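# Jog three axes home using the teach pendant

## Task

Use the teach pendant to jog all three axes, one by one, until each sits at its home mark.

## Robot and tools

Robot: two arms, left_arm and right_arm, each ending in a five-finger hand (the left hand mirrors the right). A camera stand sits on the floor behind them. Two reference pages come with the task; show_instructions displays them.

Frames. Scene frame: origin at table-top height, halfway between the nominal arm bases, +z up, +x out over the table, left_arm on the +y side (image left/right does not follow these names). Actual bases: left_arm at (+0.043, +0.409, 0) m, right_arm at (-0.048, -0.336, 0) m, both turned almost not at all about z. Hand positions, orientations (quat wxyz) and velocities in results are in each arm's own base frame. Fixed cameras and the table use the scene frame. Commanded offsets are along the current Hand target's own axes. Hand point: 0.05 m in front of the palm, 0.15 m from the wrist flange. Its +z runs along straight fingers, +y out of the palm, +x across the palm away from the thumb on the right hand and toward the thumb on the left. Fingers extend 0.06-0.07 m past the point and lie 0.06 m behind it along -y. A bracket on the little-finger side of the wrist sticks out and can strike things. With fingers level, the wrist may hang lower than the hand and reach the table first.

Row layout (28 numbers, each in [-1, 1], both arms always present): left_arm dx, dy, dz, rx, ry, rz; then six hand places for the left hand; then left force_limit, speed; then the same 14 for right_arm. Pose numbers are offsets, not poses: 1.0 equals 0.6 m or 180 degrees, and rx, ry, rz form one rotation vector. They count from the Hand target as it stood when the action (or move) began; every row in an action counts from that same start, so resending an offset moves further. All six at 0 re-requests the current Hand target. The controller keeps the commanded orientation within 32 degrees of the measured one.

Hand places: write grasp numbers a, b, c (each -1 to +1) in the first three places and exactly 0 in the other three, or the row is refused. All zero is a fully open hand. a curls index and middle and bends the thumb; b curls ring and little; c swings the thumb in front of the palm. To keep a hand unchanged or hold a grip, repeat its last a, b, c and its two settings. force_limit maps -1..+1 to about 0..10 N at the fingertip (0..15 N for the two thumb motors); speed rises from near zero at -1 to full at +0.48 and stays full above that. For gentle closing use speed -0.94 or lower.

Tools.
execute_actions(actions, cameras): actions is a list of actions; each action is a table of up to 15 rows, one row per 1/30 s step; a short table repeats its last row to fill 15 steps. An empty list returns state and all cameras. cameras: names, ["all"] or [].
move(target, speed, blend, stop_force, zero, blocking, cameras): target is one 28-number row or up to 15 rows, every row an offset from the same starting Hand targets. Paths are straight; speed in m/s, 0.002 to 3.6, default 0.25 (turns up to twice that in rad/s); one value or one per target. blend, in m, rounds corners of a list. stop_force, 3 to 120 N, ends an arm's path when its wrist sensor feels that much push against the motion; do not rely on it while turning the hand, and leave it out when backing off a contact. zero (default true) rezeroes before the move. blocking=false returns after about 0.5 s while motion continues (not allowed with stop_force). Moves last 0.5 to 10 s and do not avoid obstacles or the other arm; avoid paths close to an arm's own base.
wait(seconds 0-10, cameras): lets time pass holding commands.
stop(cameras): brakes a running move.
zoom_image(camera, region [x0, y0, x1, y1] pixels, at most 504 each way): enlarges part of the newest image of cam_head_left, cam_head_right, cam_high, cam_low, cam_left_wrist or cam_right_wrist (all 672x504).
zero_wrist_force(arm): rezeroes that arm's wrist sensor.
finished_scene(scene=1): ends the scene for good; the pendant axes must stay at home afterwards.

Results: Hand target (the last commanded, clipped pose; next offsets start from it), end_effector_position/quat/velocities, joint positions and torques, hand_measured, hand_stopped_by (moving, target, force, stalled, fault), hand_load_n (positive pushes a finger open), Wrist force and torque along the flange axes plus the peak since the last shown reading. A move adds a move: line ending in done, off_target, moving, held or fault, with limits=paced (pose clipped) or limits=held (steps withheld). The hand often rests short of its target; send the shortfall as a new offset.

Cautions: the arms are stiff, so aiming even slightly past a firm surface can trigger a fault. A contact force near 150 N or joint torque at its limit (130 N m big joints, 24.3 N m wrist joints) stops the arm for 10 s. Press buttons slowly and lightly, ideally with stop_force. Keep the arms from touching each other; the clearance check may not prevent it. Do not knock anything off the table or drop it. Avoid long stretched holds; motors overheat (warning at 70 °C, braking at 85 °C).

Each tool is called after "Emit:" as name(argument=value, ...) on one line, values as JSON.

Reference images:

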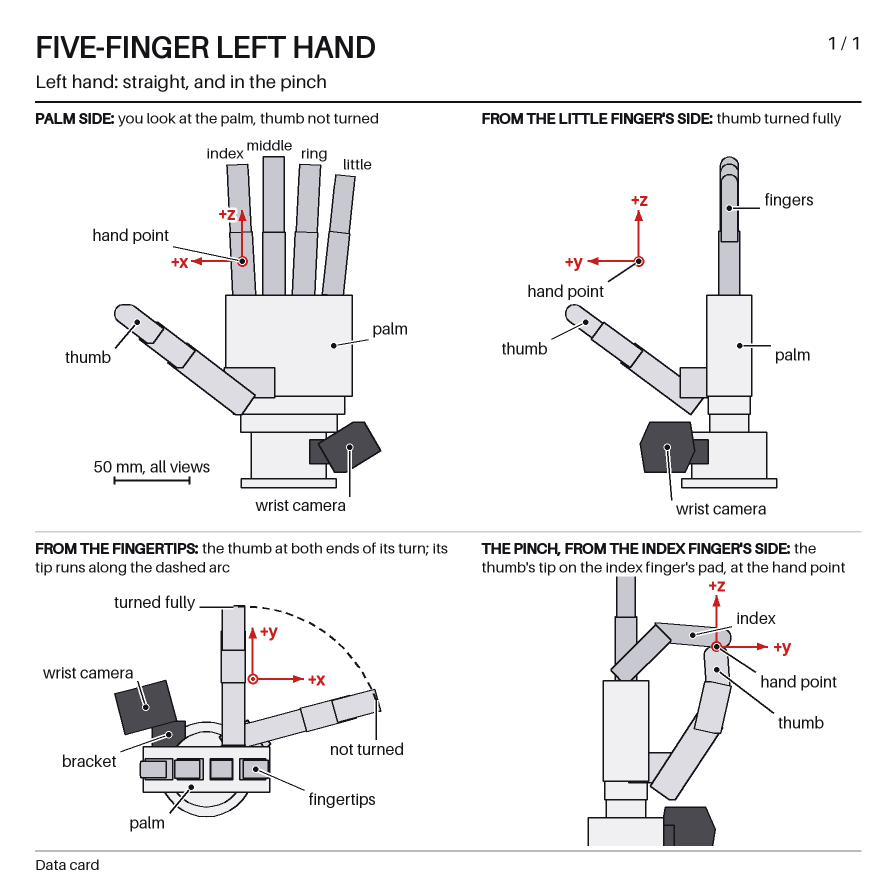

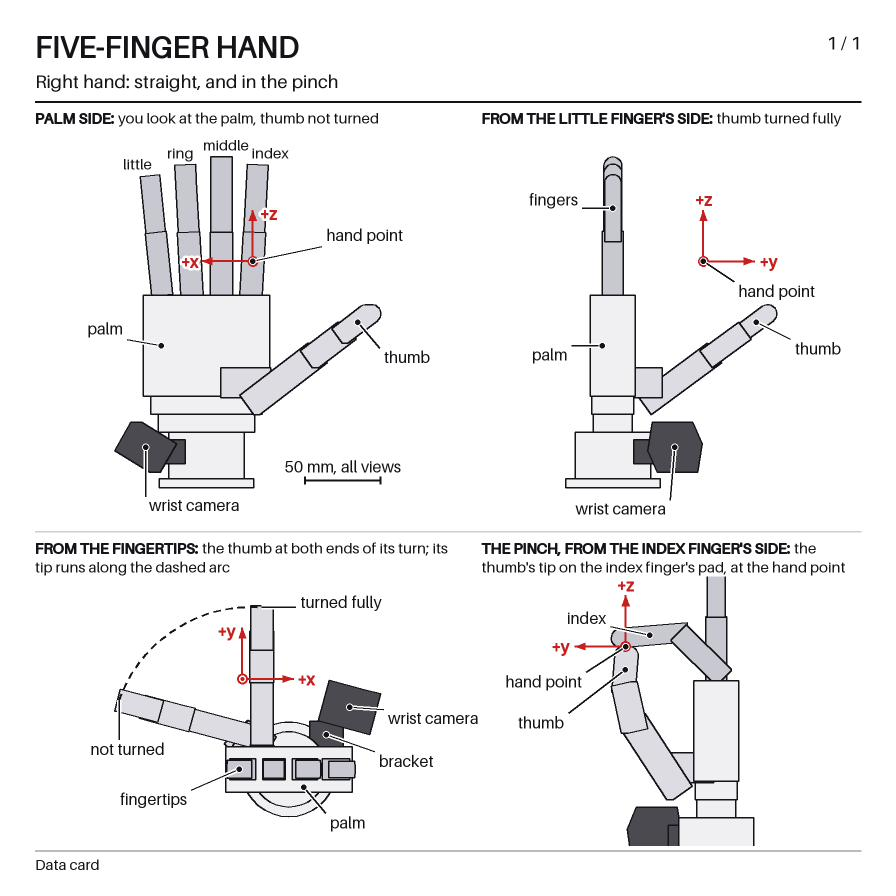

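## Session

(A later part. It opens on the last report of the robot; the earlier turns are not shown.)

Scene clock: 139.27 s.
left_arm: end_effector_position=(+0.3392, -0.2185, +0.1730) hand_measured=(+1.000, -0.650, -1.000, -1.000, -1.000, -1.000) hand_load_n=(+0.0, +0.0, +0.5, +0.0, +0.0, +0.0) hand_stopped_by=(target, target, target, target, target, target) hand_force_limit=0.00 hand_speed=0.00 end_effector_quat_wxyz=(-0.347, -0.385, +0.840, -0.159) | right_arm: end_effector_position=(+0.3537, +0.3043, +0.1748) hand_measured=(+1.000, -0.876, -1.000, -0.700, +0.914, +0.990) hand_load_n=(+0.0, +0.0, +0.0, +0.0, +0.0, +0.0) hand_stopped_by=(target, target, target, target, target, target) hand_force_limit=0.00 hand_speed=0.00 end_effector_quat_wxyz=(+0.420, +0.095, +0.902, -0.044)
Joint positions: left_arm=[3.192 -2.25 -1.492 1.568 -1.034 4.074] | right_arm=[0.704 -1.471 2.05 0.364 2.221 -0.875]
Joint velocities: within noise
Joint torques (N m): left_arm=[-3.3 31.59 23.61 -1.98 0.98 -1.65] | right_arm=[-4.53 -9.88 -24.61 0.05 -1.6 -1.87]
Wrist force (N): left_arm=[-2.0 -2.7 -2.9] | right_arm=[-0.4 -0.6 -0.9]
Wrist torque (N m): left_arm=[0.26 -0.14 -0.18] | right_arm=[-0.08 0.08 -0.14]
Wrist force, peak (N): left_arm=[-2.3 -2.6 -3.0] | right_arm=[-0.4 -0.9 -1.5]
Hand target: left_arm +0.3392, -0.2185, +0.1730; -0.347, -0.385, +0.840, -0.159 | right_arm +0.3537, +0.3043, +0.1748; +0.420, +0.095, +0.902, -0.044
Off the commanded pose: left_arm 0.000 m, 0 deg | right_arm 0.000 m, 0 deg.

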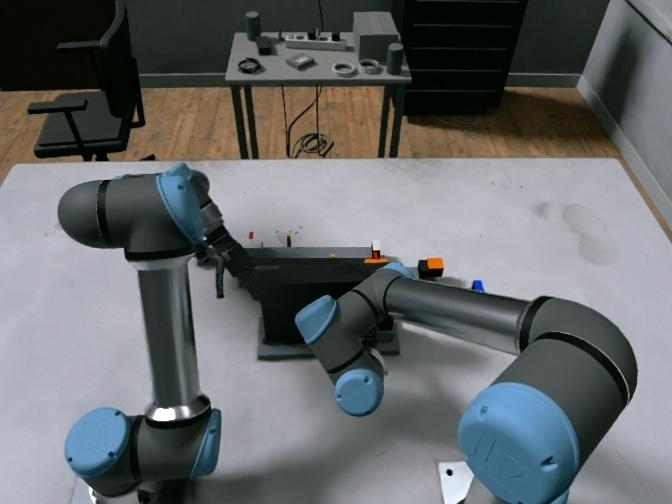

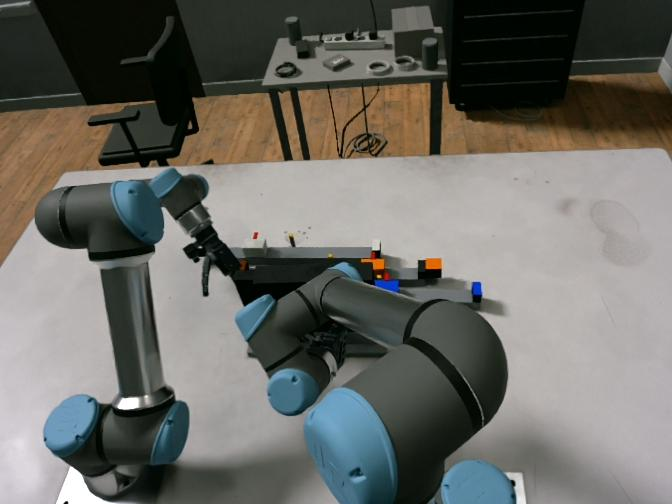

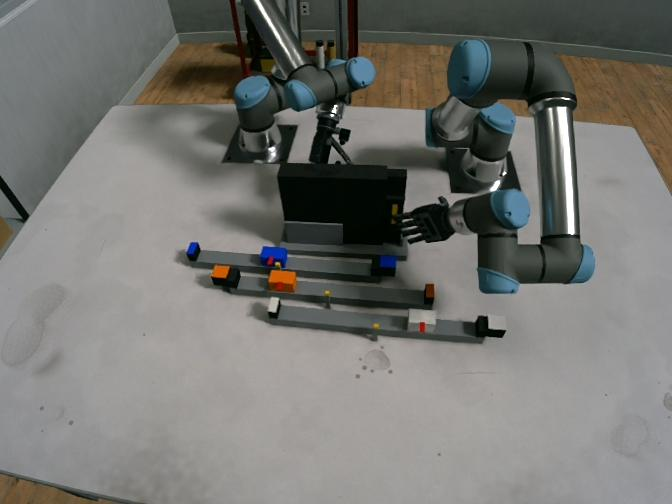

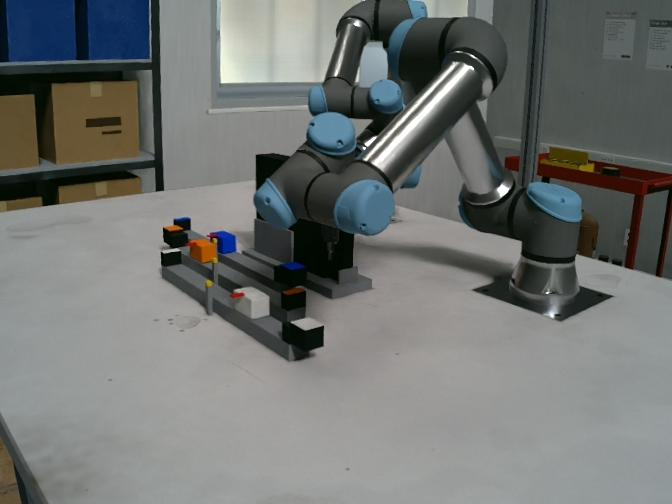

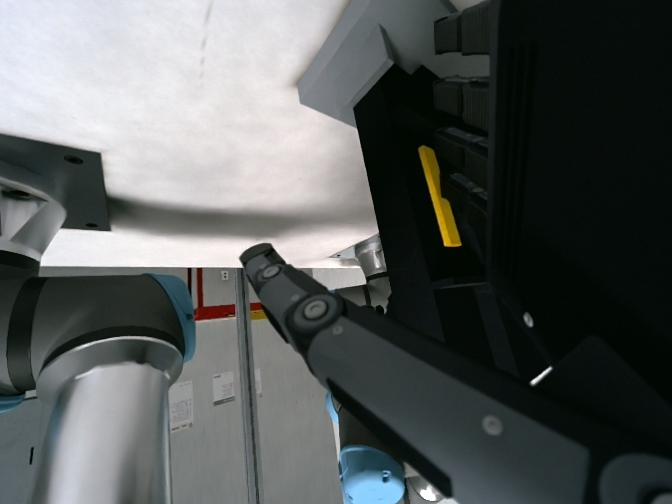

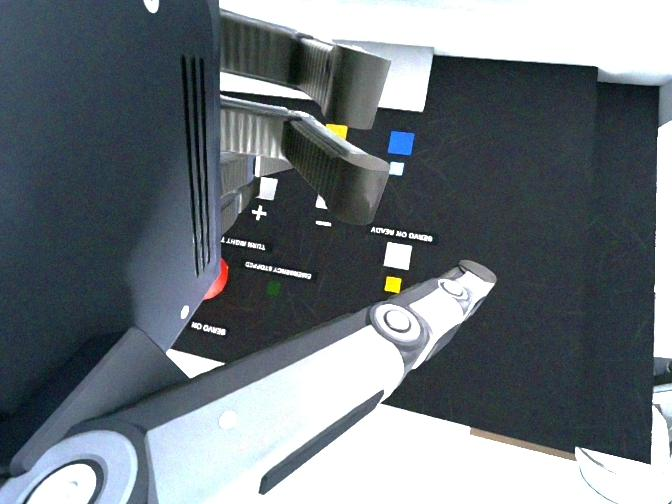

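Emit:
move(target=[0,0,0,0,0,0,0,0,1,0,0,0,0,0,-0.0106,0.0035,0.0126,0,0,0,0.1,1,1,0,0,0,0,0], speed=0.02)

Emit:
wait(seconds=0.5)

Emit:
move(target=[0,0,0,0,0,0,0,0,1,0,0,0,0,0,0.0106,-0.0035,-0.0126,0,0,0,0.1,1,1,0,0,0,0,0], speed=0.06, cameras=["cam_right_wrist", "cam_high", "cam_head_right"])

Emit:
zoom_image(camera="cam_high", region=[240, 230, 320, 300])

Emit:
zoom_image(camera="cam_head_right", region=[340, 230, 500, 330])

Scene clock: 141.90 s.
left_arm: end_effector_position=(+0.3392, -0.2185, +0.1730) hand_measured=(+1.000, -0.650, -1.000, -1.000, -1.000, -1.000) hand_load_n=(+0.5, +0.0, +0.0, +0.0, -0.5, +0.0) hand_stopped_by=(target, target, target, target, target, target) hand_force_limit=0.00 hand_speed=0.00 end_effector_quat_wxyz=(-0.347, -0.385, +0.840, -0.159) | right_arm: end_effector_position=(+0.3639, +0.3044, +0.1748) hand_measured=(+1.000, -0.876, -1.000, -0.700, +0.914, +0.990) hand_load_n=(+0.0, +0.0, +0.5, +0.0, +0.0, +0.0) hand_stopped_by=(target, target, target, target, target, target) hand_force_limit=0.00 hand_speed=0.00 end_effector_quat_wxyz=(+0.420, +0.095, +0.902, -0.044)
Joint positions: left_arm=[3.192 -2.25 -1.492 1.568 -1.034 4.074] | right_arm=[0.682 -1.464 2.038 0.355 2.208 -0.897]
Joint torques (N m): left_arm=[-2.42 30.96 23.55 -2.11 0.92 -1.63] | right_arm=[3.97 -22.56 -12.47 -0.27 1.99 1.82]
Wrist force (N): left_arm=[-1.8 -2.6 -3.2] | right_arm=[4.2 -2.8 -9.6]
Wrist torque (N m): left_arm=[0.28 -0.16 -0.18] | right_arm=[0.52 0.27 0.20]
Wrist force, peak (N): left_arm=[-2.3 -2.7 -3.0] | right_arm=[4.3 -2.2 -10.5]
Hand target: left_arm +0.3392, -0.2185, +0.1730; -0.347, -0.385, +0.840, -0.159 | right_arm +0.3638, +0.3043, +0.1748; +0.420, +0.095, +0.902, -0.044
Off the commanded pose: left_arm 0.000 m, 0 deg | right_arm 0.000 m, 0 deg.
move: done

Scene clock: 142.40 s.
left_arm: end_effector_position=(+0.3392, -0.2185, +0.1730) hand_measured=(+1.000, -0.650, -1.000, -1.000, -1.000, -1.000) hand_load_n=(+0.0, +0.0, +0.0, +0.0, +0.0, +0.0) hand_stopped_by=(target, target, target, target, target, target) hand_force_limit=0.00 hand_speed=0.00 end_effector_quat_wxyz=(-0.347, -0.385, +0.840, -0.159) | right_arm: end_effector_position=(+0.3639, +0.3043, +0.1748) hand_measured=(+1.000, -0.876, -1.000, -0.700, +0.914, +0.990) hand_load_n=(-0.5, +0.0, +0.5, +0.0, +0.0, +0.0) hand_stopped_by=(target, target, target, target, target, target) hand_force_limit=0.00 hand_speed=0.00 end_effector_quat_wxyz=(+0.420, +0.095, +0.902, -0.044)
Joint positions: left_arm=[3.192 -2.25 -1.492 1.568 -1.034 4.074] | right_arm=[0.682 -1.464 2.038 0.355 2.208 -0.897]
Joint torques (N m): left_arm=[-3.02 31.52 23.79 -2.06 0.85 -1.54] | right_arm=[3.44 -30.66 -9.5 1.21 2.98 2.02]
Wrist force (N): left_arm=[-1.9 -2.4 -2.8] | right_arm=[3.4 -2.4 -8.2]
Wrist torque (N m): left_arm=[0.29 -0.11 -0.19] | right_arm=[0.39 0.28 0.09]
Wrist force, peak (N): left_arm=[-2.0 -2.8 -3.1] | right_arm=[3.7 -3.4 -9.2]
Hand target: left_arm +0.3392, -0.2185, +0.1730; -0.347, -0.385, +0.840, -0.159 | right_arm +0.3638, +0.3043, +0.1748; +0.420, +0.095, +0.902, -0.044
Off the commanded pose: left_arm 0.000 m, 0 deg | right_arm 0.000 m, 0 deg.
wait: 0.50 s; at rest by 0.17 s

Scene clock: 143.13 s.
left_arm: end_effector_position=(+0.3392, -0.2185, +0.1730) hand_measured=(+1.000, -0.650, -1.000, -1.000, -1.000, -1.000) hand_load_n=(+0.0, -0.5, +0.5, +0.0, +0.0, +0.0) hand_stopped_by=(target, target, target, target, target, target) hand_force_limit=0.00 hand_speed=0.00 end_effector_quat_wxyz=(-0.347, -0.385, +0.840, -0.159) | right_arm: end_effector_position=(+0.3536, +0.3042, +0.1748) hand_measured=(+1.000, -0.876, -1.000, -0.700, +0.914, +0.990) hand_load_n=(+0.0, +0.0, +0.0, +0.0, +0.0, +0.0) hand_stopped_by=(target, target, target, target, target, target) hand_force_limit=0.00 hand_speed=0.00 end_effector_quat_wxyz=(+0.420, +0.095, +0.902, -0.044)
Joint positions: left_arm=[3.192 -2.25 -1.492 1.568 -1.034 4.074] | right_arm=[0.705 -1.472 2.05 0.364 2.222 -0.874]
Joint torques (N m): left_arm=[-2.8 31.24 23.21 -2.04 0.88 -1.5] | right_arm=[-4.76 -15.61 -22.76 0.45 -1.09 -1.83]
Wrist force (N): left_arm=[-2.0 -2.6 -3.0] | right_arm=[-0.2 -1.0 -1.2]
Wrist torque (N m): left_arm=[0.26 -0.12 -0.18] | right_arm=[-0.12 0.06 -0.20]
Wrist force, peak (N): left_arm=[-2.3 -2.7 -3.0] | right_arm=[3.7 -2.5 -8.0]
Hand target: left_arm +0.3392, -0.2185, +0.1730; -0.347, -0.385, +0.840, -0.159 | right_arm +0.3537, +0.3043, +0.1748; +0.420, +0.095, +0.902, -0.044
Off the commanded pose: left_arm 0.000 m, 0 deg | right_arm 0.000 m, 0 deg.
move: done
Images, in order (width x height): cam_head_right 672x504, cam_high 672x504, cam_right_wrist 672x504.

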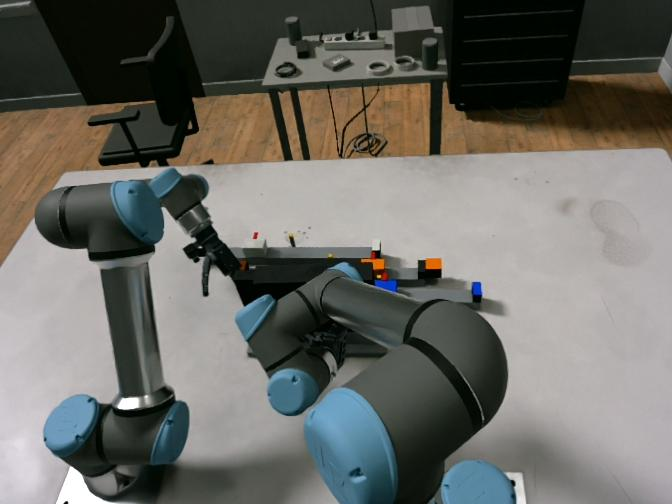

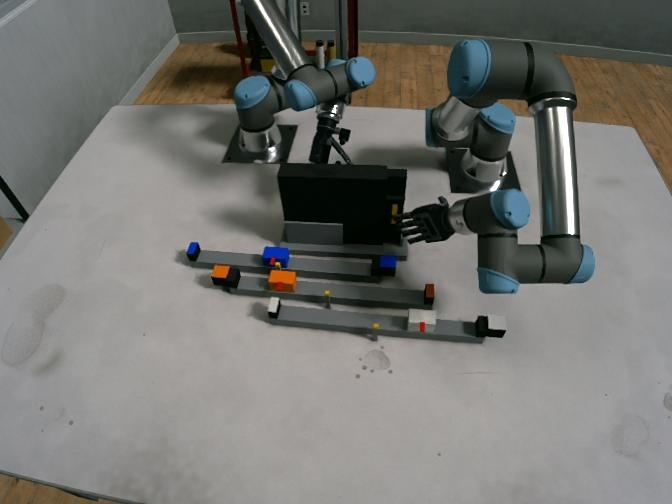

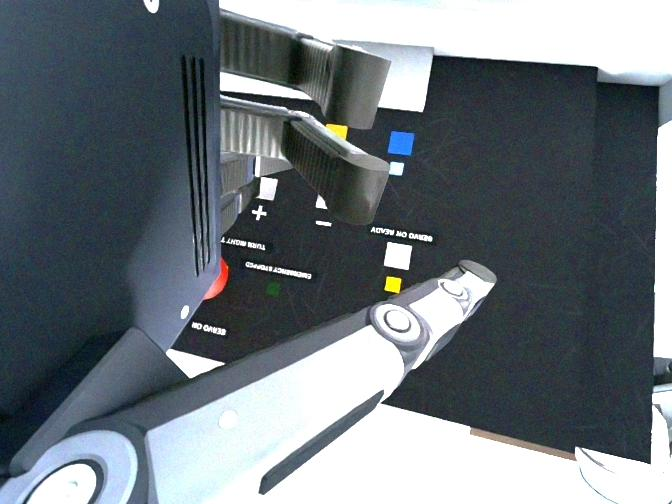

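Scaled by 6.300.

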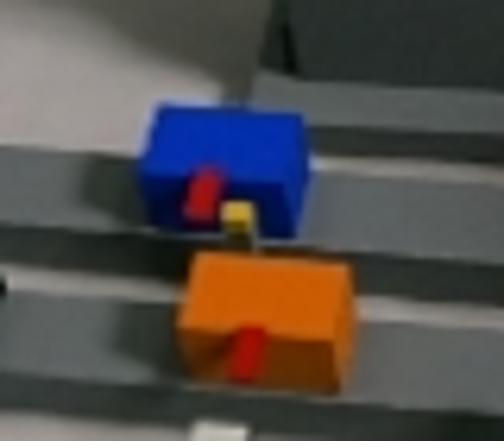

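Scaled by 3.150.

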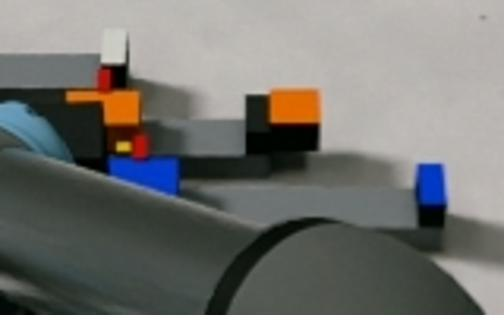

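Emit:
move(target=[0,0,0,0,0,0,0,0,1,0,0,0,0,0,-0.0106,0.0035,0.0126,0,0,0,0.1,1,1,0,0,0,0,0], speed=0.02)

Emit:
wait(seconds=1.0)

Emit:
move(target=[0,0,0,0,0,0,0,0,1,0,0,0,0,0,0.0106,-0.0035,-0.0126,0,0,0,0.1,1,1,0,0,0,0,0], speed=0.06, cameras=["cam_high", "cam_head_right"])

Emit:
zoom_image(camera="cam_high", region=[240, 230, 320, 300])

Emit:
zoom_image(camera="cam_head_right", region=[350, 250, 430, 310])

Scene clock: 146.43 s.
left_arm: end_effector_position=(+0.3392, -0.2185, +0.1730) hand_measured=(+1.000, -0.650, -1.000, -1.000, -1.000, -1.000) hand_load_n=(+0.0, +0.0, +0.0, +0.0, +0.0, +0.0) hand_stopped_by=(target, target, target, target, target, target) hand_force_limit=0.00 hand_speed=0.00 end_effector_quat_wxyz=(-0.347, -0.385, +0.840, -0.159) | right_arm: end_effector_position=(+0.3639, +0.3044, +0.1748) hand_measured=(+1.000, -0.876, -1.000, -0.700, +0.914, +0.990) hand_load_n=(+0.0, +0.0, +0.0, +0.0, +0.0, +0.0) hand_stopped_by=(target, target, target, target, target, target) hand_force_limit=0.00 hand_speed=0.00 end_effector_quat_wxyz=(+0.420, +0.095, +0.902, -0.044)
Joint positions: left_arm=[3.192 -2.25 -1.492 1.568 -1.034 4.074] | right_arm=[0.682 -1.464 2.038 0.355 2.208 -0.897]
Joint torques (N m): left_arm=[-2.41 32.1 22.81 -2.17 0.92 -1.41] | right_arm=[4.44 -22.31 -13.14 -0.29 2 1.88]
Wrist force (N): left_arm=[-1.9 -2.6 -3.0] | right_arm=[4.1 -3.3 -10.0]
Wrist torque (N m): left_arm=[0.27 -0.14 -0.18] | right_arm=[0.47 0.28 0.18]
Wrist force, peak (N): left_arm=[-2.2 -2.9 -2.9] | right_arm=[4.4 -2.2 -10.7]
Hand target: left_arm +0.3392, -0.2185, +0.1730; -0.347, -0.385, +0.840, -0.159 | right_arm +0.3638, +0.3043, +0.1748; +0.420, +0.095, +0.902, -0.044
Off the commanded pose: left_arm 0.000 m, 0 deg | right_arm 0.000 m, 0 deg.
move: done

Scene clock: 147.43 s.
left_arm: end_effector_position=(+0.3392, -0.2185, +0.1730) hand_measured=(+1.000, -0.650, -1.000, -1.000, -1.000, -1.000) hand_load_n=(+0.0, +0.0, +0.5, +0.0, +0.0, +0.0) hand_stopped_by=(target, target, target, target, target, target) hand_force_limit=0.00 hand_speed=0.00 end_effector_quat_wxyz=(-0.347, -0.385, +0.840, -0.159) | right_arm: end_effector_position=(+0.3638, +0.3043, +0.1748) hand_measured=(+1.000, -0.876, -1.000, -0.700, +0.914, +0.990) hand_load_n=(-0.5, +0.0, +0.5, +0.0, +0.0, +0.0) hand_stopped_by=(target, target, target, target, target, target) hand_force_limit=0.00 hand_speed=0.00 end_effector_quat_wxyz=(+0.420, +0.095, +0.902, -0.044)
Joint positions: left_arm=[3.192 -2.25 -1.492 1.568 -1.034 4.074] | right_arm=[0.682 -1.464 2.038 0.355 2.208 -0.897]
Joint torques (N m): left_arm=[-2.56 31.31 23.48 -2.15 0.88 -1.46] | right_arm=[5.44 -30.33 -8.78 1.08 3.02 2.11]
Wrist force (N): left_arm=[-2.0 -2.5 -2.9] | right_arm=[3.7 -2.0 -8.3]
Wrist torque (N m): left_arm=[0.28 -0.13 -0.18] | right_arm=[0.45 0.27 0.10]
Wrist force, peak (N): left_arm=[-2.0 -2.6 -3.2] | right_arm=[3.9 -3.2 -9.4]
Hand target: left_arm +0.3392, -0.2185, +0.1730; -0.347, -0.385, +0.840, -0.159 | right_arm +0.3638, +0.3043, +0.1748; +0.420, +0.095, +0.902, -0.044
Off the commanded pose: left_arm 0.000 m, 0 deg | right_arm 0.000 m, 0 deg.
wait: 1.00 s; at rest by 0.17 s

Scene clock: 148.17 s.
left_arm: end_effector_position=(+0.3392, -0.2185, +0.1730) hand_measured=(+1.000, -0.650, -1.000, -1.000, -1.000, -1.000) hand_load_n=(+0.0, +0.0, +0.0, +0.5, +0.0, +0.0) hand_stopped_by=(target, target, target, target, target, target) hand_force_limit=0.00 hand_speed=0.00 end_effector_quat_wxyz=(-0.347, -0.385, +0.840, -0.159) | right_arm: end_effector_position=(+0.3536, +0.3042, +0.1748) hand_measured=(+1.000, -0.876, -1.000, -0.700, +0.914, +0.990) hand_load_n=(-0.5, +0.0, +0.0, +0.0, +0.0, +0.0) hand_stopped_by=(target, target, target, target, target, target) hand_force_limit=0.00 hand_speed=0.00 end_effector_quat_wxyz=(+0.420, +0.095, +0.902, -0.044)
Joint positions: left_arm=[3.192 -2.25 -1.492 1.568 -1.034 4.074] | right_arm=[0.705 -1.472 2.05 0.364 2.222 -0.874]
Joint torques (N m): left_arm=[-2.12 32.15 23.06 -2.12 0.83 -1.36] | right_arm=[-4.57 -15.81 -23.47 0.48 -0.81 -1.82]
Wrist force (N): left_arm=[-2.1 -2.6 -3.0] | right_arm=[-0.2 -0.6 -1.0]
Wrist torque (N m): left_arm=[0.27 -0.13 -0.19] | right_arm=[-0.07 0.06 -0.18]
Wrist force, peak (N): left_arm=[-2.2 -2.7 -3.0] | right_arm=[3.9 -2.2 -8.2]
Hand target: left_arm +0.3392, -0.2185, +0.1730; -0.347, -0.385, +0.840, -0.159 | right_arm +0.3537, +0.3043, +0.1748; +0.420, +0.095, +0.902, -0.044
Off the commanded pose: left_arm 0.000 m, 0 deg | right_arm 0.000 m, 0 deg.
move: done
Images, in order (width x height): cam_head_right 672x504, cam_high 672x504.

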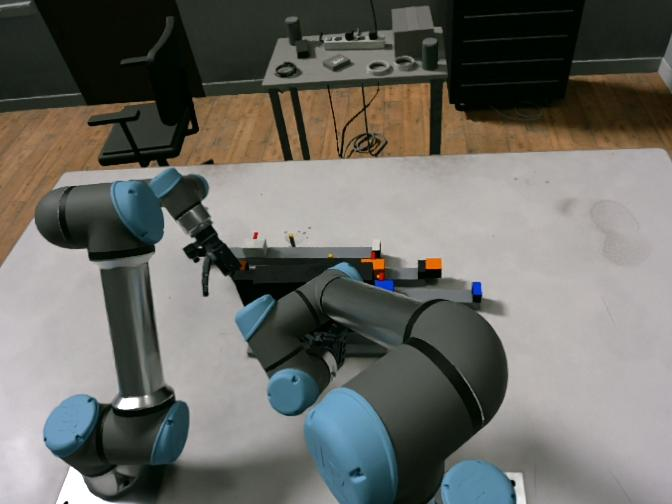

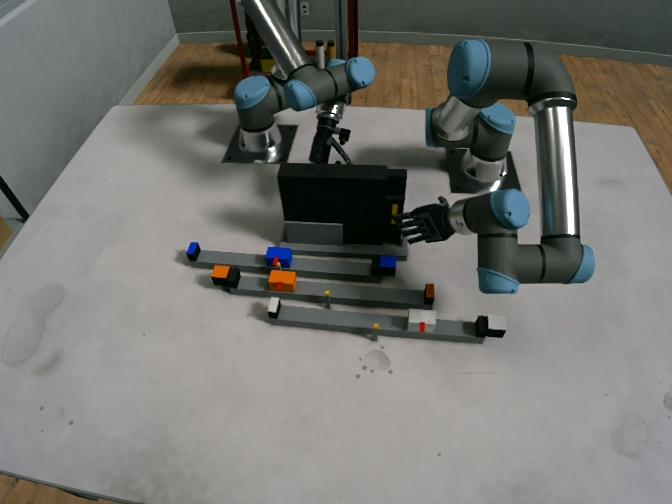

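Scaled by 6.300.

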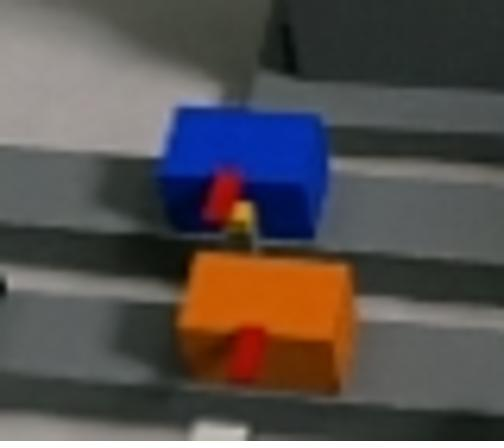

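Scaled by 6.300.

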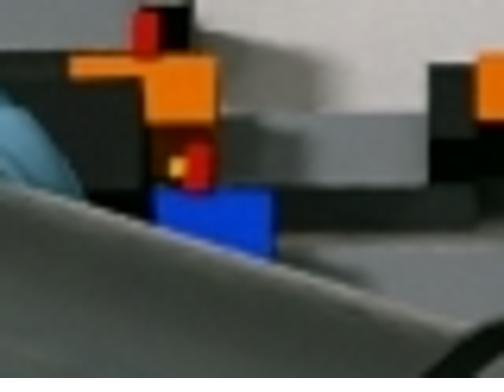

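Emit:
move(target=[0,0,0,0,0,0,0,0,1,0,0,0,0,0,-0.0106,0.0035,0.0126,0,0,0,0.1,1,1,0,0,0,0,0], speed=0.02)

Emit:
wait(seconds=0.2)

Emit:
move(target=[0,0,0,0,0,0,0,0,1,0,0,0,0,0,0.0106,-0.0035,-0.0126,0,0,0,0.1,1,1,0,0,0,0,0], speed=0.06, cameras=["cam_high", "cam_head_right"])

Emit:
zoom_image(camera="cam_high", region=[240, 230, 320, 300])

Emit:
zoom_image(camera="cam_head_right", region=[350, 250, 430, 310])

Scene clock: 151.43 s.
left_arm: end_effector_position=(+0.3392, -0.2185, +0.1730) hand_measured=(+1.000, -0.650, -1.000, -1.000, -1.000, -1.000) hand_load_n=(+0.0, +0.0, +0.0, +0.0, +0.0, +0.0) hand_stopped_by=(target, target, target, target, target, target) hand_force_limit=0.00 hand_speed=0.00 end_effector_quat_wxyz=(-0.347, -0.385, +0.840, -0.159) | right_arm: end_effector_position=(+0.3639, +0.3044, +0.1748) hand_measured=(+1.000, -0.876, -1.000, -0.700, +0.914, +0.990) hand_load_n=(-0.5, +0.0, +0.0, +0.0, +0.0, +0.0) hand_stopped_by=(target, target, target, target, target, target) hand_force_limit=0.00 hand_speed=0.00 end_effector_quat_wxyz=(+0.420, +0.095, +0.902, -0.044)
Joint positions: left_arm=[3.192 -2.25 -1.492 1.568 -1.034 4.074] | right_arm=[0.682 -1.464 2.038 0.355 2.208 -0.897]
Joint torques (N m): left_arm=[-2.72 31.12 23.16 -2.08 0.82 -1.48] | right_arm=[6.06 -22.91 -12.59 -0.41 1.81 1.87]
Wrist force (N): left_arm=[-2.0 -2.8 -2.9] | right_arm=[4.2 -2.9 -9.9]
Wrist torque (N m): left_arm=[0.24 -0.15 -0.17] | right_arm=[0.53 0.27 0.19]
Wrist force, peak (N): left_arm=[-2.2 -2.5 -3.2] | right_arm=[4.2 -2.3 -10.9]
Hand target: left_arm +0.3392, -0.2185, +0.1730; -0.347, -0.385, +0.840, -0.159 | right_arm +0.3638, +0.3043, +0.1748; +0.420, +0.095, +0.902, -0.044
Off the commanded pose: left_arm 0.000 m, 0 deg | right_arm 0.000 m, 0 deg.
move: done

Scene clock: 151.63 s.
left_arm: end_effector_position=(+0.3392, -0.2185, +0.1730) hand_measured=(+1.000, -0.650, -1.000, -1.000, -1.000, -1.000) hand_load_n=(-0.5, +0.0, +0.5, +0.0, +0.0, +0.0) hand_stopped_by=(target, target, target, target, target, target) hand_force_limit=0.00 hand_speed=0.00 end_effector_quat_wxyz=(-0.347, -0.385, +0.840, -0.159) | right_arm: end_effector_position=(+0.3639, +0.3043, +0.1748) hand_measured=(+1.000, -0.876, -1.000, -0.700, +0.914, +0.990) hand_load_n=(+0.0, +0.0, +0.0, +0.0, +0.0, +0.0) hand_stopped_by=(target, target, target, target, target, target) hand_force_limit=0.00 hand_speed=0.00 end_effector_quat_wxyz=(+0.420, +0.095, +0.902, -0.044)
Joint positions: left_arm=[3.192 -2.25 -1.492 1.568 -1.034 4.074] | right_arm=[0.682 -1.464 2.038 0.355 2.208 -0.897]
Joint torques (N m): left_arm=[-2.99 31.56 23.43 -2.21 0.74 -1.32] | right_arm=[3.95 -29.56 -11.24 0.63 2.84 1.69]
Wrist force (N): left_arm=[-1.9 -2.5 -3.1] | right_arm=[3.9 -2.8 -9.2]
Wrist torque (N m): left_arm=[0.28 -0.13 -0.18] | right_arm=[0.47 0.28 0.11]
Wrist force, peak (N): left_arm=[-2.1 -2.7 -3.1] | right_arm=[4.3 -3.5 -9.3]
Hand target: left_arm +0.3392, -0.2185, +0.1730; -0.347, -0.385, +0.840, -0.159 | right_arm +0.3638, +0.3043, +0.1748; +0.420, +0.095, +0.902, -0.044
Off the commanded pose: left_arm 0.000 m, 0 deg | right_arm 0.000 m, 0 deg.
wait: 0.20 s; at rest by 0.17 s

Scene clock: 152.37 s.
left_arm: end_effector_position=(+0.3392, -0.2185, +0.1730) hand_measured=(+1.000, -0.650, -1.000, -1.000, -1.000, -1.000) hand_load_n=(+0.0, +0.0, +0.0, +0.0, +0.0, +0.0) hand_stopped_by=(target, target, target, target, target, target) hand_force_limit=0.00 hand_speed=0.00 end_effector_quat_wxyz=(-0.347, -0.385, +0.840, -0.159) | right_arm: end_effector_position=(+0.3536, +0.3042, +0.1748) hand_measured=(+1.000, -0.876, -1.000, -0.700, +0.914, +0.990) hand_load_n=(-0.5, -0.5, +0.0, +0.0, +0.0, +0.0) hand_stopped_by=(target, target, target, target, target, target) hand_force_limit=0.00 hand_speed=0.00 end_effector_quat_wxyz=(+0.420, +0.095, +0.902, -0.044)
Joint positions: left_arm=[3.192 -2.25 -1.492 1.568 -1.034 4.074] | right_arm=[0.705 -1.472 2.05 0.364 2.222 -0.874]
Joint torques (N m): left_arm=[-1.88 31.48 23.74 -2.09 0.9 -1.38] | right_arm=[-4.67 -16.31 -22.21 0.43 -0.79 -1.82]
Wrist force (N): left_arm=[-2.0 -2.5 -2.9] | right_arm=[-0.2 -0.7 -1.0]
Wrist torque (N m): left_arm=[0.28 -0.13 -0.18] | right_arm=[-0.08 0.05 -0.18]
Wrist force, peak (N): left_arm=[-2.1 -2.7 -3.1] | right_arm=[3.9 -2.5 -8.9]
Hand target: left_arm +0.3392, -0.2185, +0.1730; -0.347, -0.385, +0.840, -0.159 | right_arm +0.3537, +0.3043, +0.1748; +0.420, +0.095, +0.902, -0.044
Off the commanded pose: left_arm 0.000 m, 0 deg | right_arm 0.000 m, 0 deg.
move: done
Images, in order (width x height): cam_head_right 672x504, cam_high 672x504.

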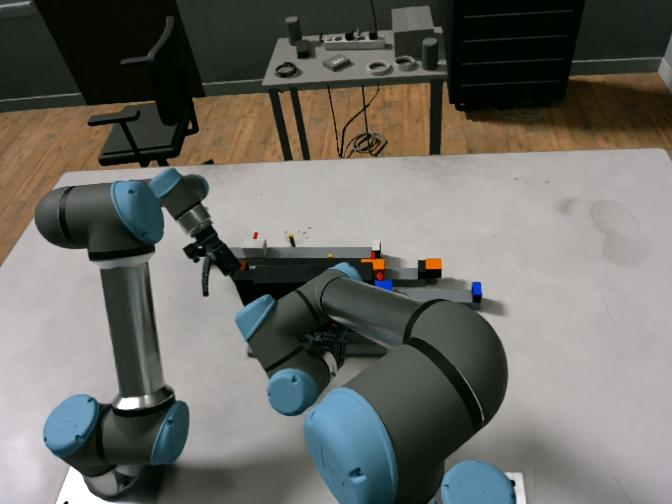

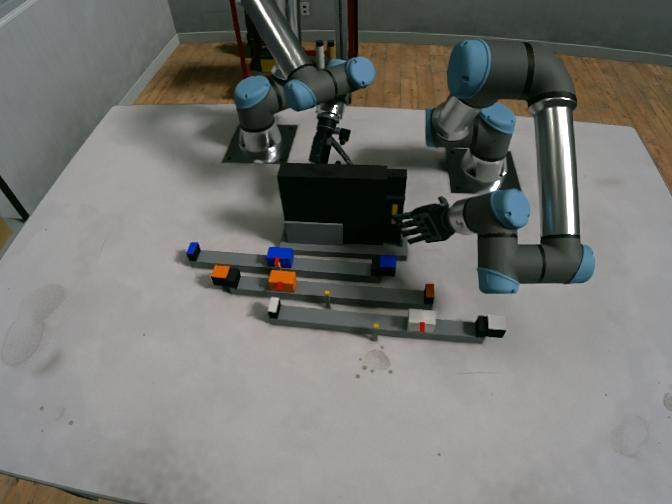

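Scaled by 6.300.

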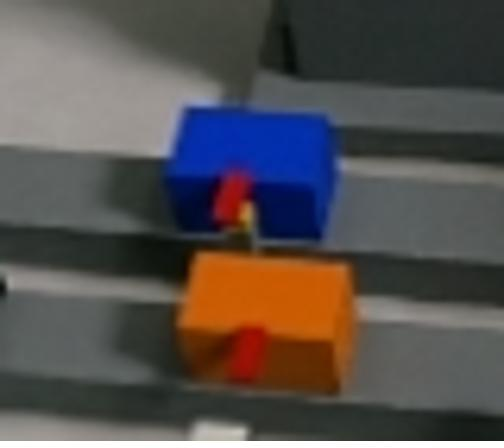

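Scaled by 6.300.

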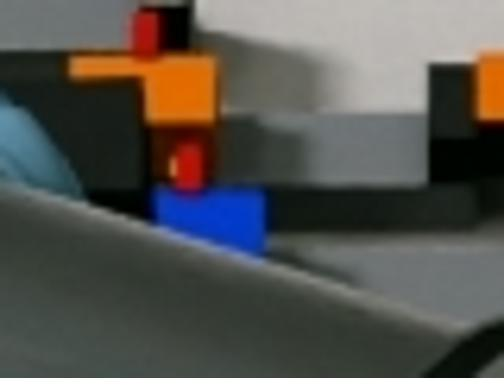

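Emit:
move(target=[[0,0,0,0,0,0,0,0,1,0,0,0,0,0,-0.0106,0.0035,0.0126,0,0,0,0.1,1,1,0,0,0,0,0],[0,0,0,0,0,0,0,0,1,0,0,0,0,0,0,0,0,0,0,0,0.1,1,1,0,0,0,0,0]], speed=0.05, blend=[0.002, 0], cameras=["cam_high", "cam_head_right"])

Emit:
zoom_image(camera="cam_high", region=[240, 230, 320, 300])

Emit:
zoom_image(camera="cam_head_right", region=[350, 250, 430, 310])

Scene clock: 155.43 s.
left_arm: end_effector_position=(+0.3392, -0.2185, +0.1730) hand_measured=(+1.000, -0.650, -1.000, -1.000, -1.000, -1.000) hand_load_n=(+0.0, -0.5, +0.5, +0.0, +0.0, +0.0) hand_stopped_by=(target, target, target, target, target, target) hand_force_limit=0.00 hand_speed=0.00 end_effector_quat_wxyz=(-0.347, -0.385, +0.840, -0.159) | right_arm: end_effector_position=(+0.3537, +0.3042, +0.1749) hand_measured=(+1.000, -0.876, -1.000, -0.700, +0.914, +0.990) hand_load_n=(+0.0, -0.5, +0.0, +0.0, +0.0, +0.0) hand_stopped_by=(target, target, target, target, target, target) hand_force_limit=0.00 hand_speed=0.00 end_effector_quat_wxyz=(+0.420, +0.095, +0.902, -0.044) end_effector_velocity=(+0.001, +0.001, +0.000) end_effector_angular_velocity=(+0.001, +0.000, +0.002)
Joint positions: left_arm=[3.192 -2.25 -1.492 1.568 -1.034 4.074] | right_arm=[0.705 -1.472 2.05 0.364 2.222 -0.874]
Joint velocities: left_arm=[within noise] | right_arm=[-0.003 0.001 -0.002 -0.002 -0.004 -0.005]
Joint torques (N m): left_arm=[-2.73 31.79 23.66 -2.07 0.93 -1.44] | right_arm=[-3.27 -10.42 -23.88 -0.04 -1.44 -1.79]
Wrist force (N): left_arm=[-2.0 -2.5 -2.8] | right_arm=[-0.2 -0.7 -0.8]
Wrist torque (N m): left_arm=[0.26 -0.12 -0.18] | right_arm=[-0.09 0.04 -0.07]
Wrist force, peak (N): left_arm=[-2.1 -2.6 -3.3] | right_arm=[0.4 -1.3 -2.4]
Hand target: left_arm +0.3392, -0.2185, +0.1730; -0.347, -0.385, +0.840, -0.159 | right_arm +0.3537, +0.3043, +0.1748; +0.420, +0.095, +0.902, -0.044
Off the commanded pose: left_arm 0.000 m, 0 deg | right_arm 0.000 m, 0 deg.
move: done
Images, in order (width x height): cam_head_right 672x504, cam_high 672x504.

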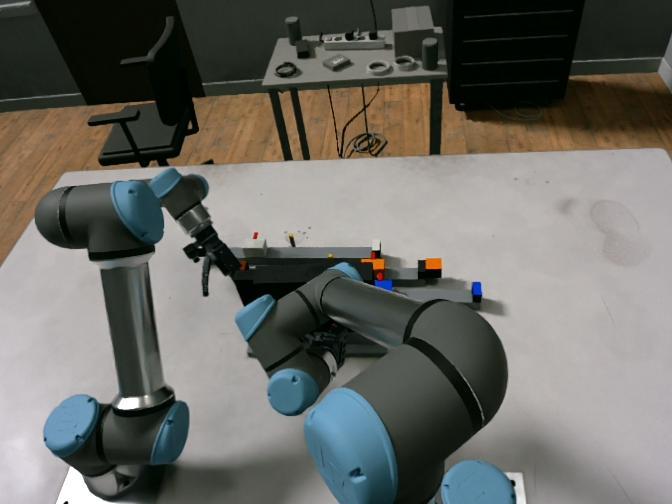

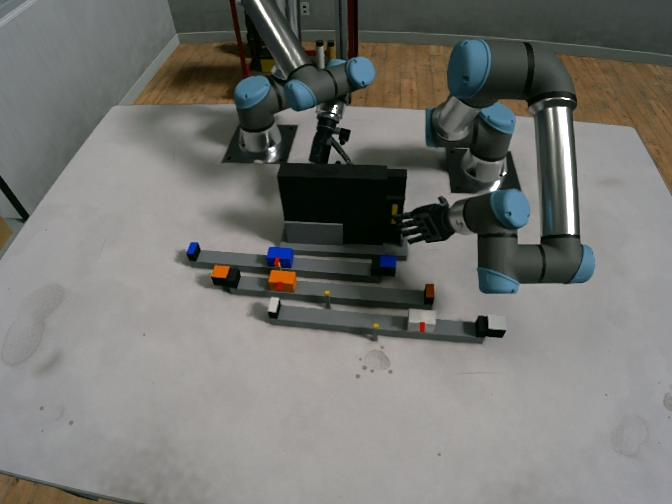

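Scaled by 6.300.

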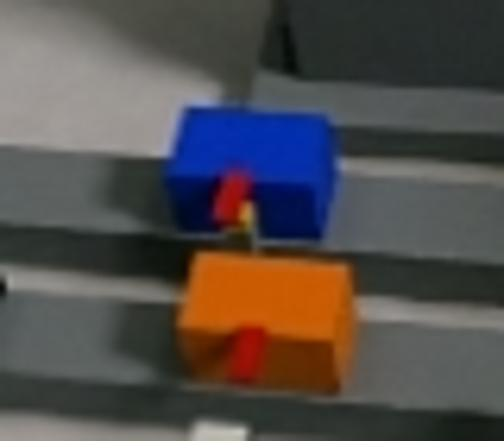

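Scaled by 6.300.

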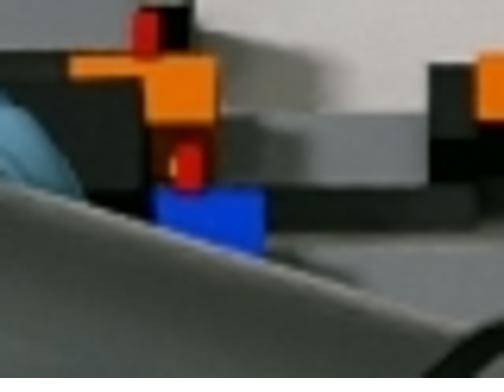

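Emit:
move(target=[[0,0,0,0,0,0,0,0,1,0,0,0,0,0,-0.0106,0.0035,0.0126,0,0,0,0.1,1,1,0,0,0,0,0],[0,0,0,0,0,0,0,0,1,0,0,0,0,0,0,0,0,0,0,0,0.1,1,1,0,0,0,0,0]], speed=0.05, cameras=["cam_high", "cam_head_right"])

Emit:
zoom_image(camera="cam_high", region=[240, 230, 320, 300])

Emit:
zoom_image(camera="cam_head_right", region=[350, 250, 430, 310])

Scene clock: 156.97 s.
left_arm: end_effector_position=(+0.3392, -0.2185, +0.1730) hand_measured=(+1.000, -0.650, -1.000, -1.000, -1.000, -1.000) hand_load_n=(+0.0, +0.0, +0.5, +0.0, +0.0, +0.0) hand_stopped_by=(target, target, target, target, target, target) hand_force_limit=0.00 hand_speed=0.00 end_effector_quat_wxyz=(-0.347, -0.385, +0.840, -0.159) | right_arm: end_effector_position=(+0.3537, +0.3042, +0.1749) hand_measured=(+1.000, -0.876, -1.000, -0.700, +0.914, +0.990) hand_load_n=(+0.0, +0.0, +0.0, +0.0, +0.0, +0.0) hand_stopped_by=(target, target, target, target, target, target) hand_force_limit=0.00 hand_speed=0.00 end_effector_quat_wxyz=(+0.420, +0.095, +0.902, -0.044) end_effector_velocity=(+0.002, +0.001, +0.000) end_effector_angular_velocity=(+0.001, +0.000, +0.004)
Joint positions: left_arm=[3.192 -2.25 -1.492 1.568 -1.034 4.074] | right_arm=[0.705 -1.472 2.05 0.364 2.222 -0.874]
Joint velocities: left_arm=[within noise] | right_arm=[-0.003 0.002 -0.002 -0.003 -0.005 -0.006]
Joint torques (N m): left_arm=[-2.59 31.2 22.84 -2.17 0.9 -1.19] | right_arm=[-5.67 -9.03 -23.75 0 -1.19 -1.85]
Wrist force (N): left_arm=[-1.9 -2.5 -3.1] | right_arm=[-0.1 -0.7 -1.1]
Wrist torque (N m): left_arm=[0.28 -0.13 -0.19] | right_arm=[-0.08 0.04 -0.07]
Wrist force, peak (N): left_arm=[-2.5 -2.7 -3.0] | right_arm=[4.6 -2.3 -10.5]
Hand target: left_arm +0.3392, -0.2185, +0.1730; -0.347, -0.385, +0.840, -0.159 | right_arm +0.3537, +0.3043, +0.1748; +0.420, +0.095, +0.902, -0.044
Off the commanded pose: left_arm 0.000 m, 0 deg | right_arm 0.000 m, 0 deg.
move: done
Images, in order (width x height): cam_head_right 672x504, cam_high 672x504.

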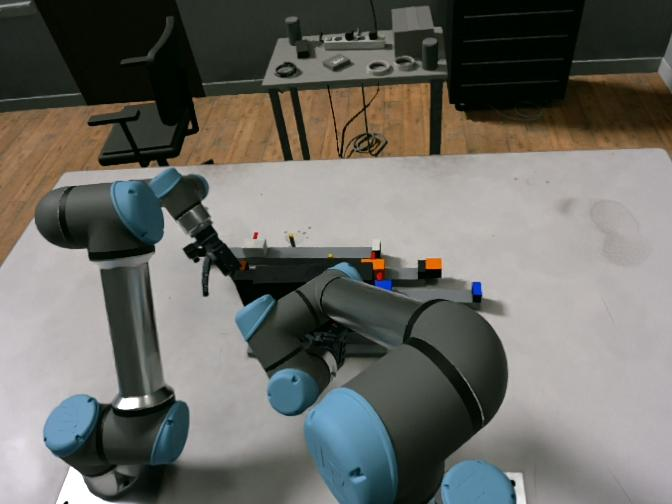

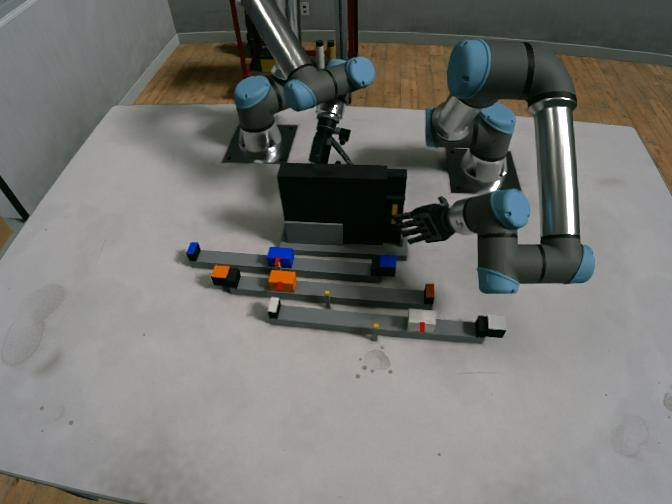

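Scaled by 6.300.

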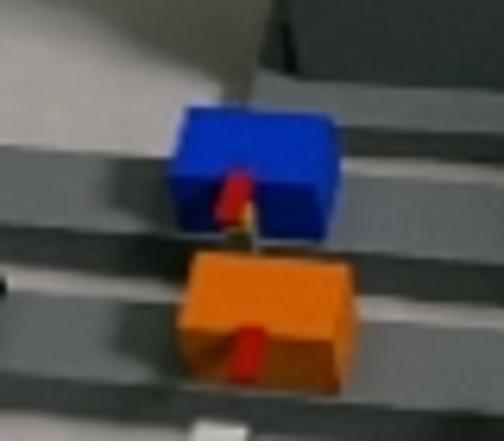

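Scaled by 6.300.

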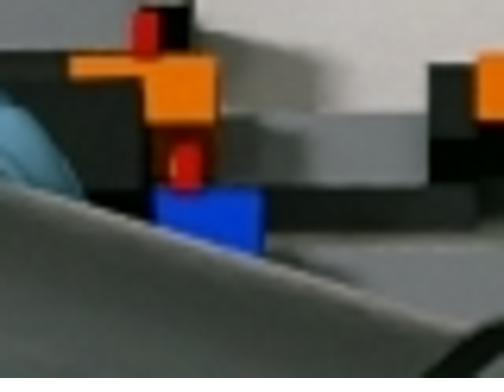

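Emit:
move(target=[0,0,0,0,0,0,0,0,1,0,0,0,0,0,0.0848,0.0583,0.0105,0,0,0,0.1,1,1,0,0,0,0,0], speed=0.08, cameras=["cam_right_wrist"])

Emit:
zoom_image(camera="cam_right_wrist", region=[200, 120, 360, 280])

Scene clock: 159.43 s.
left_arm: end_effector_position=(+0.3392, -0.2185, +0.1730) hand_measured=(+1.000, -0.650, -1.000, -1.000, -1.000, -1.000) hand_load_n=(+0.0, +0.0, +0.0, +0.0, +0.0, +0.0) hand_stopped_by=(target, target, target, target, target, target) hand_force_limit=0.00 hand_speed=0.00 end_effector_quat_wxyz=(-0.347, -0.385, +0.840, -0.159) | right_arm: end_effector_position=(+0.3338, +0.3444, +0.1319) hand_measured=(+1.000, -0.876, -1.000, -0.700, +0.914, +0.990) hand_load_n=(-0.5, +0.0, +0.0, +0.0, +0.0, +0.0) hand_stopped_by=(target, target, target, target, target, target) hand_force_limit=0.00 hand_speed=0.00 end_effector_quat_wxyz=(+0.420, +0.095, +0.902, -0.044)
Joint positions: left_arm=[3.192 -2.25 -1.492 1.568 -1.034 4.074] | right_arm=[0.844 -1.312 2.014 0.336 2.298 -0.723]
Joint torques (N m): left_arm=[-2.83 31.89 23.22 -2.18 0.97 -1.19] | right_arm=[3.75 -28.64 -5.97 2.59 -1.32 -1.12]
Wrist force (N): left_arm=[-2.4 -2.6 -3.0] | right_arm=[-0.3 -0.6 -1.0]
Wrist torque (N m): left_arm=[0.27 -0.10 -0.20] | right_arm=[-0.07 0.06 -0.10]
Wrist force, peak (N): left_arm=[-2.4 -2.8 -3.0] | right_arm=[-0.9 -1.5 -0.8]
Hand target: left_arm +0.3392, -0.2185, +0.1730; -0.347, -0.385, +0.840, -0.159 | right_arm +0.3337, +0.3443, +0.1319; +0.420, +0.095, +0.902, -0.044
Off the commanded pose: left_arm 0.000 m, 0 deg | right_arm 0.000 m, 0 deg.
move: done
Images, in order (width x height): cam_right_wrist 672x504.

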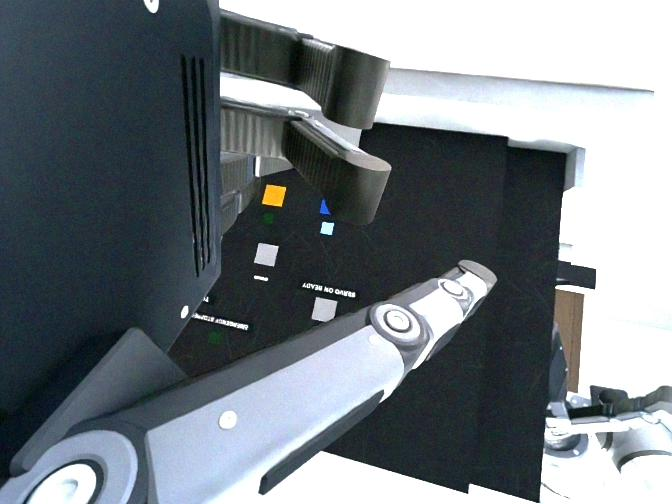

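Scaled by 3.150.

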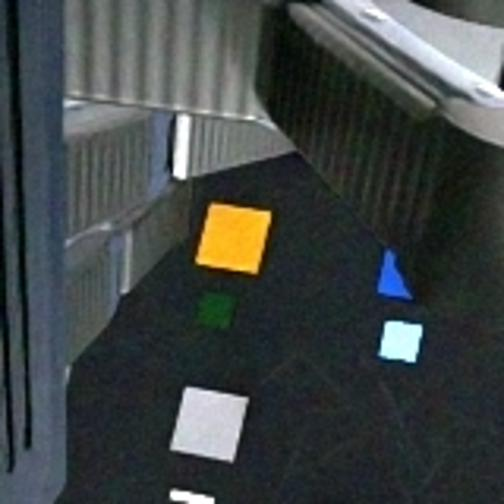

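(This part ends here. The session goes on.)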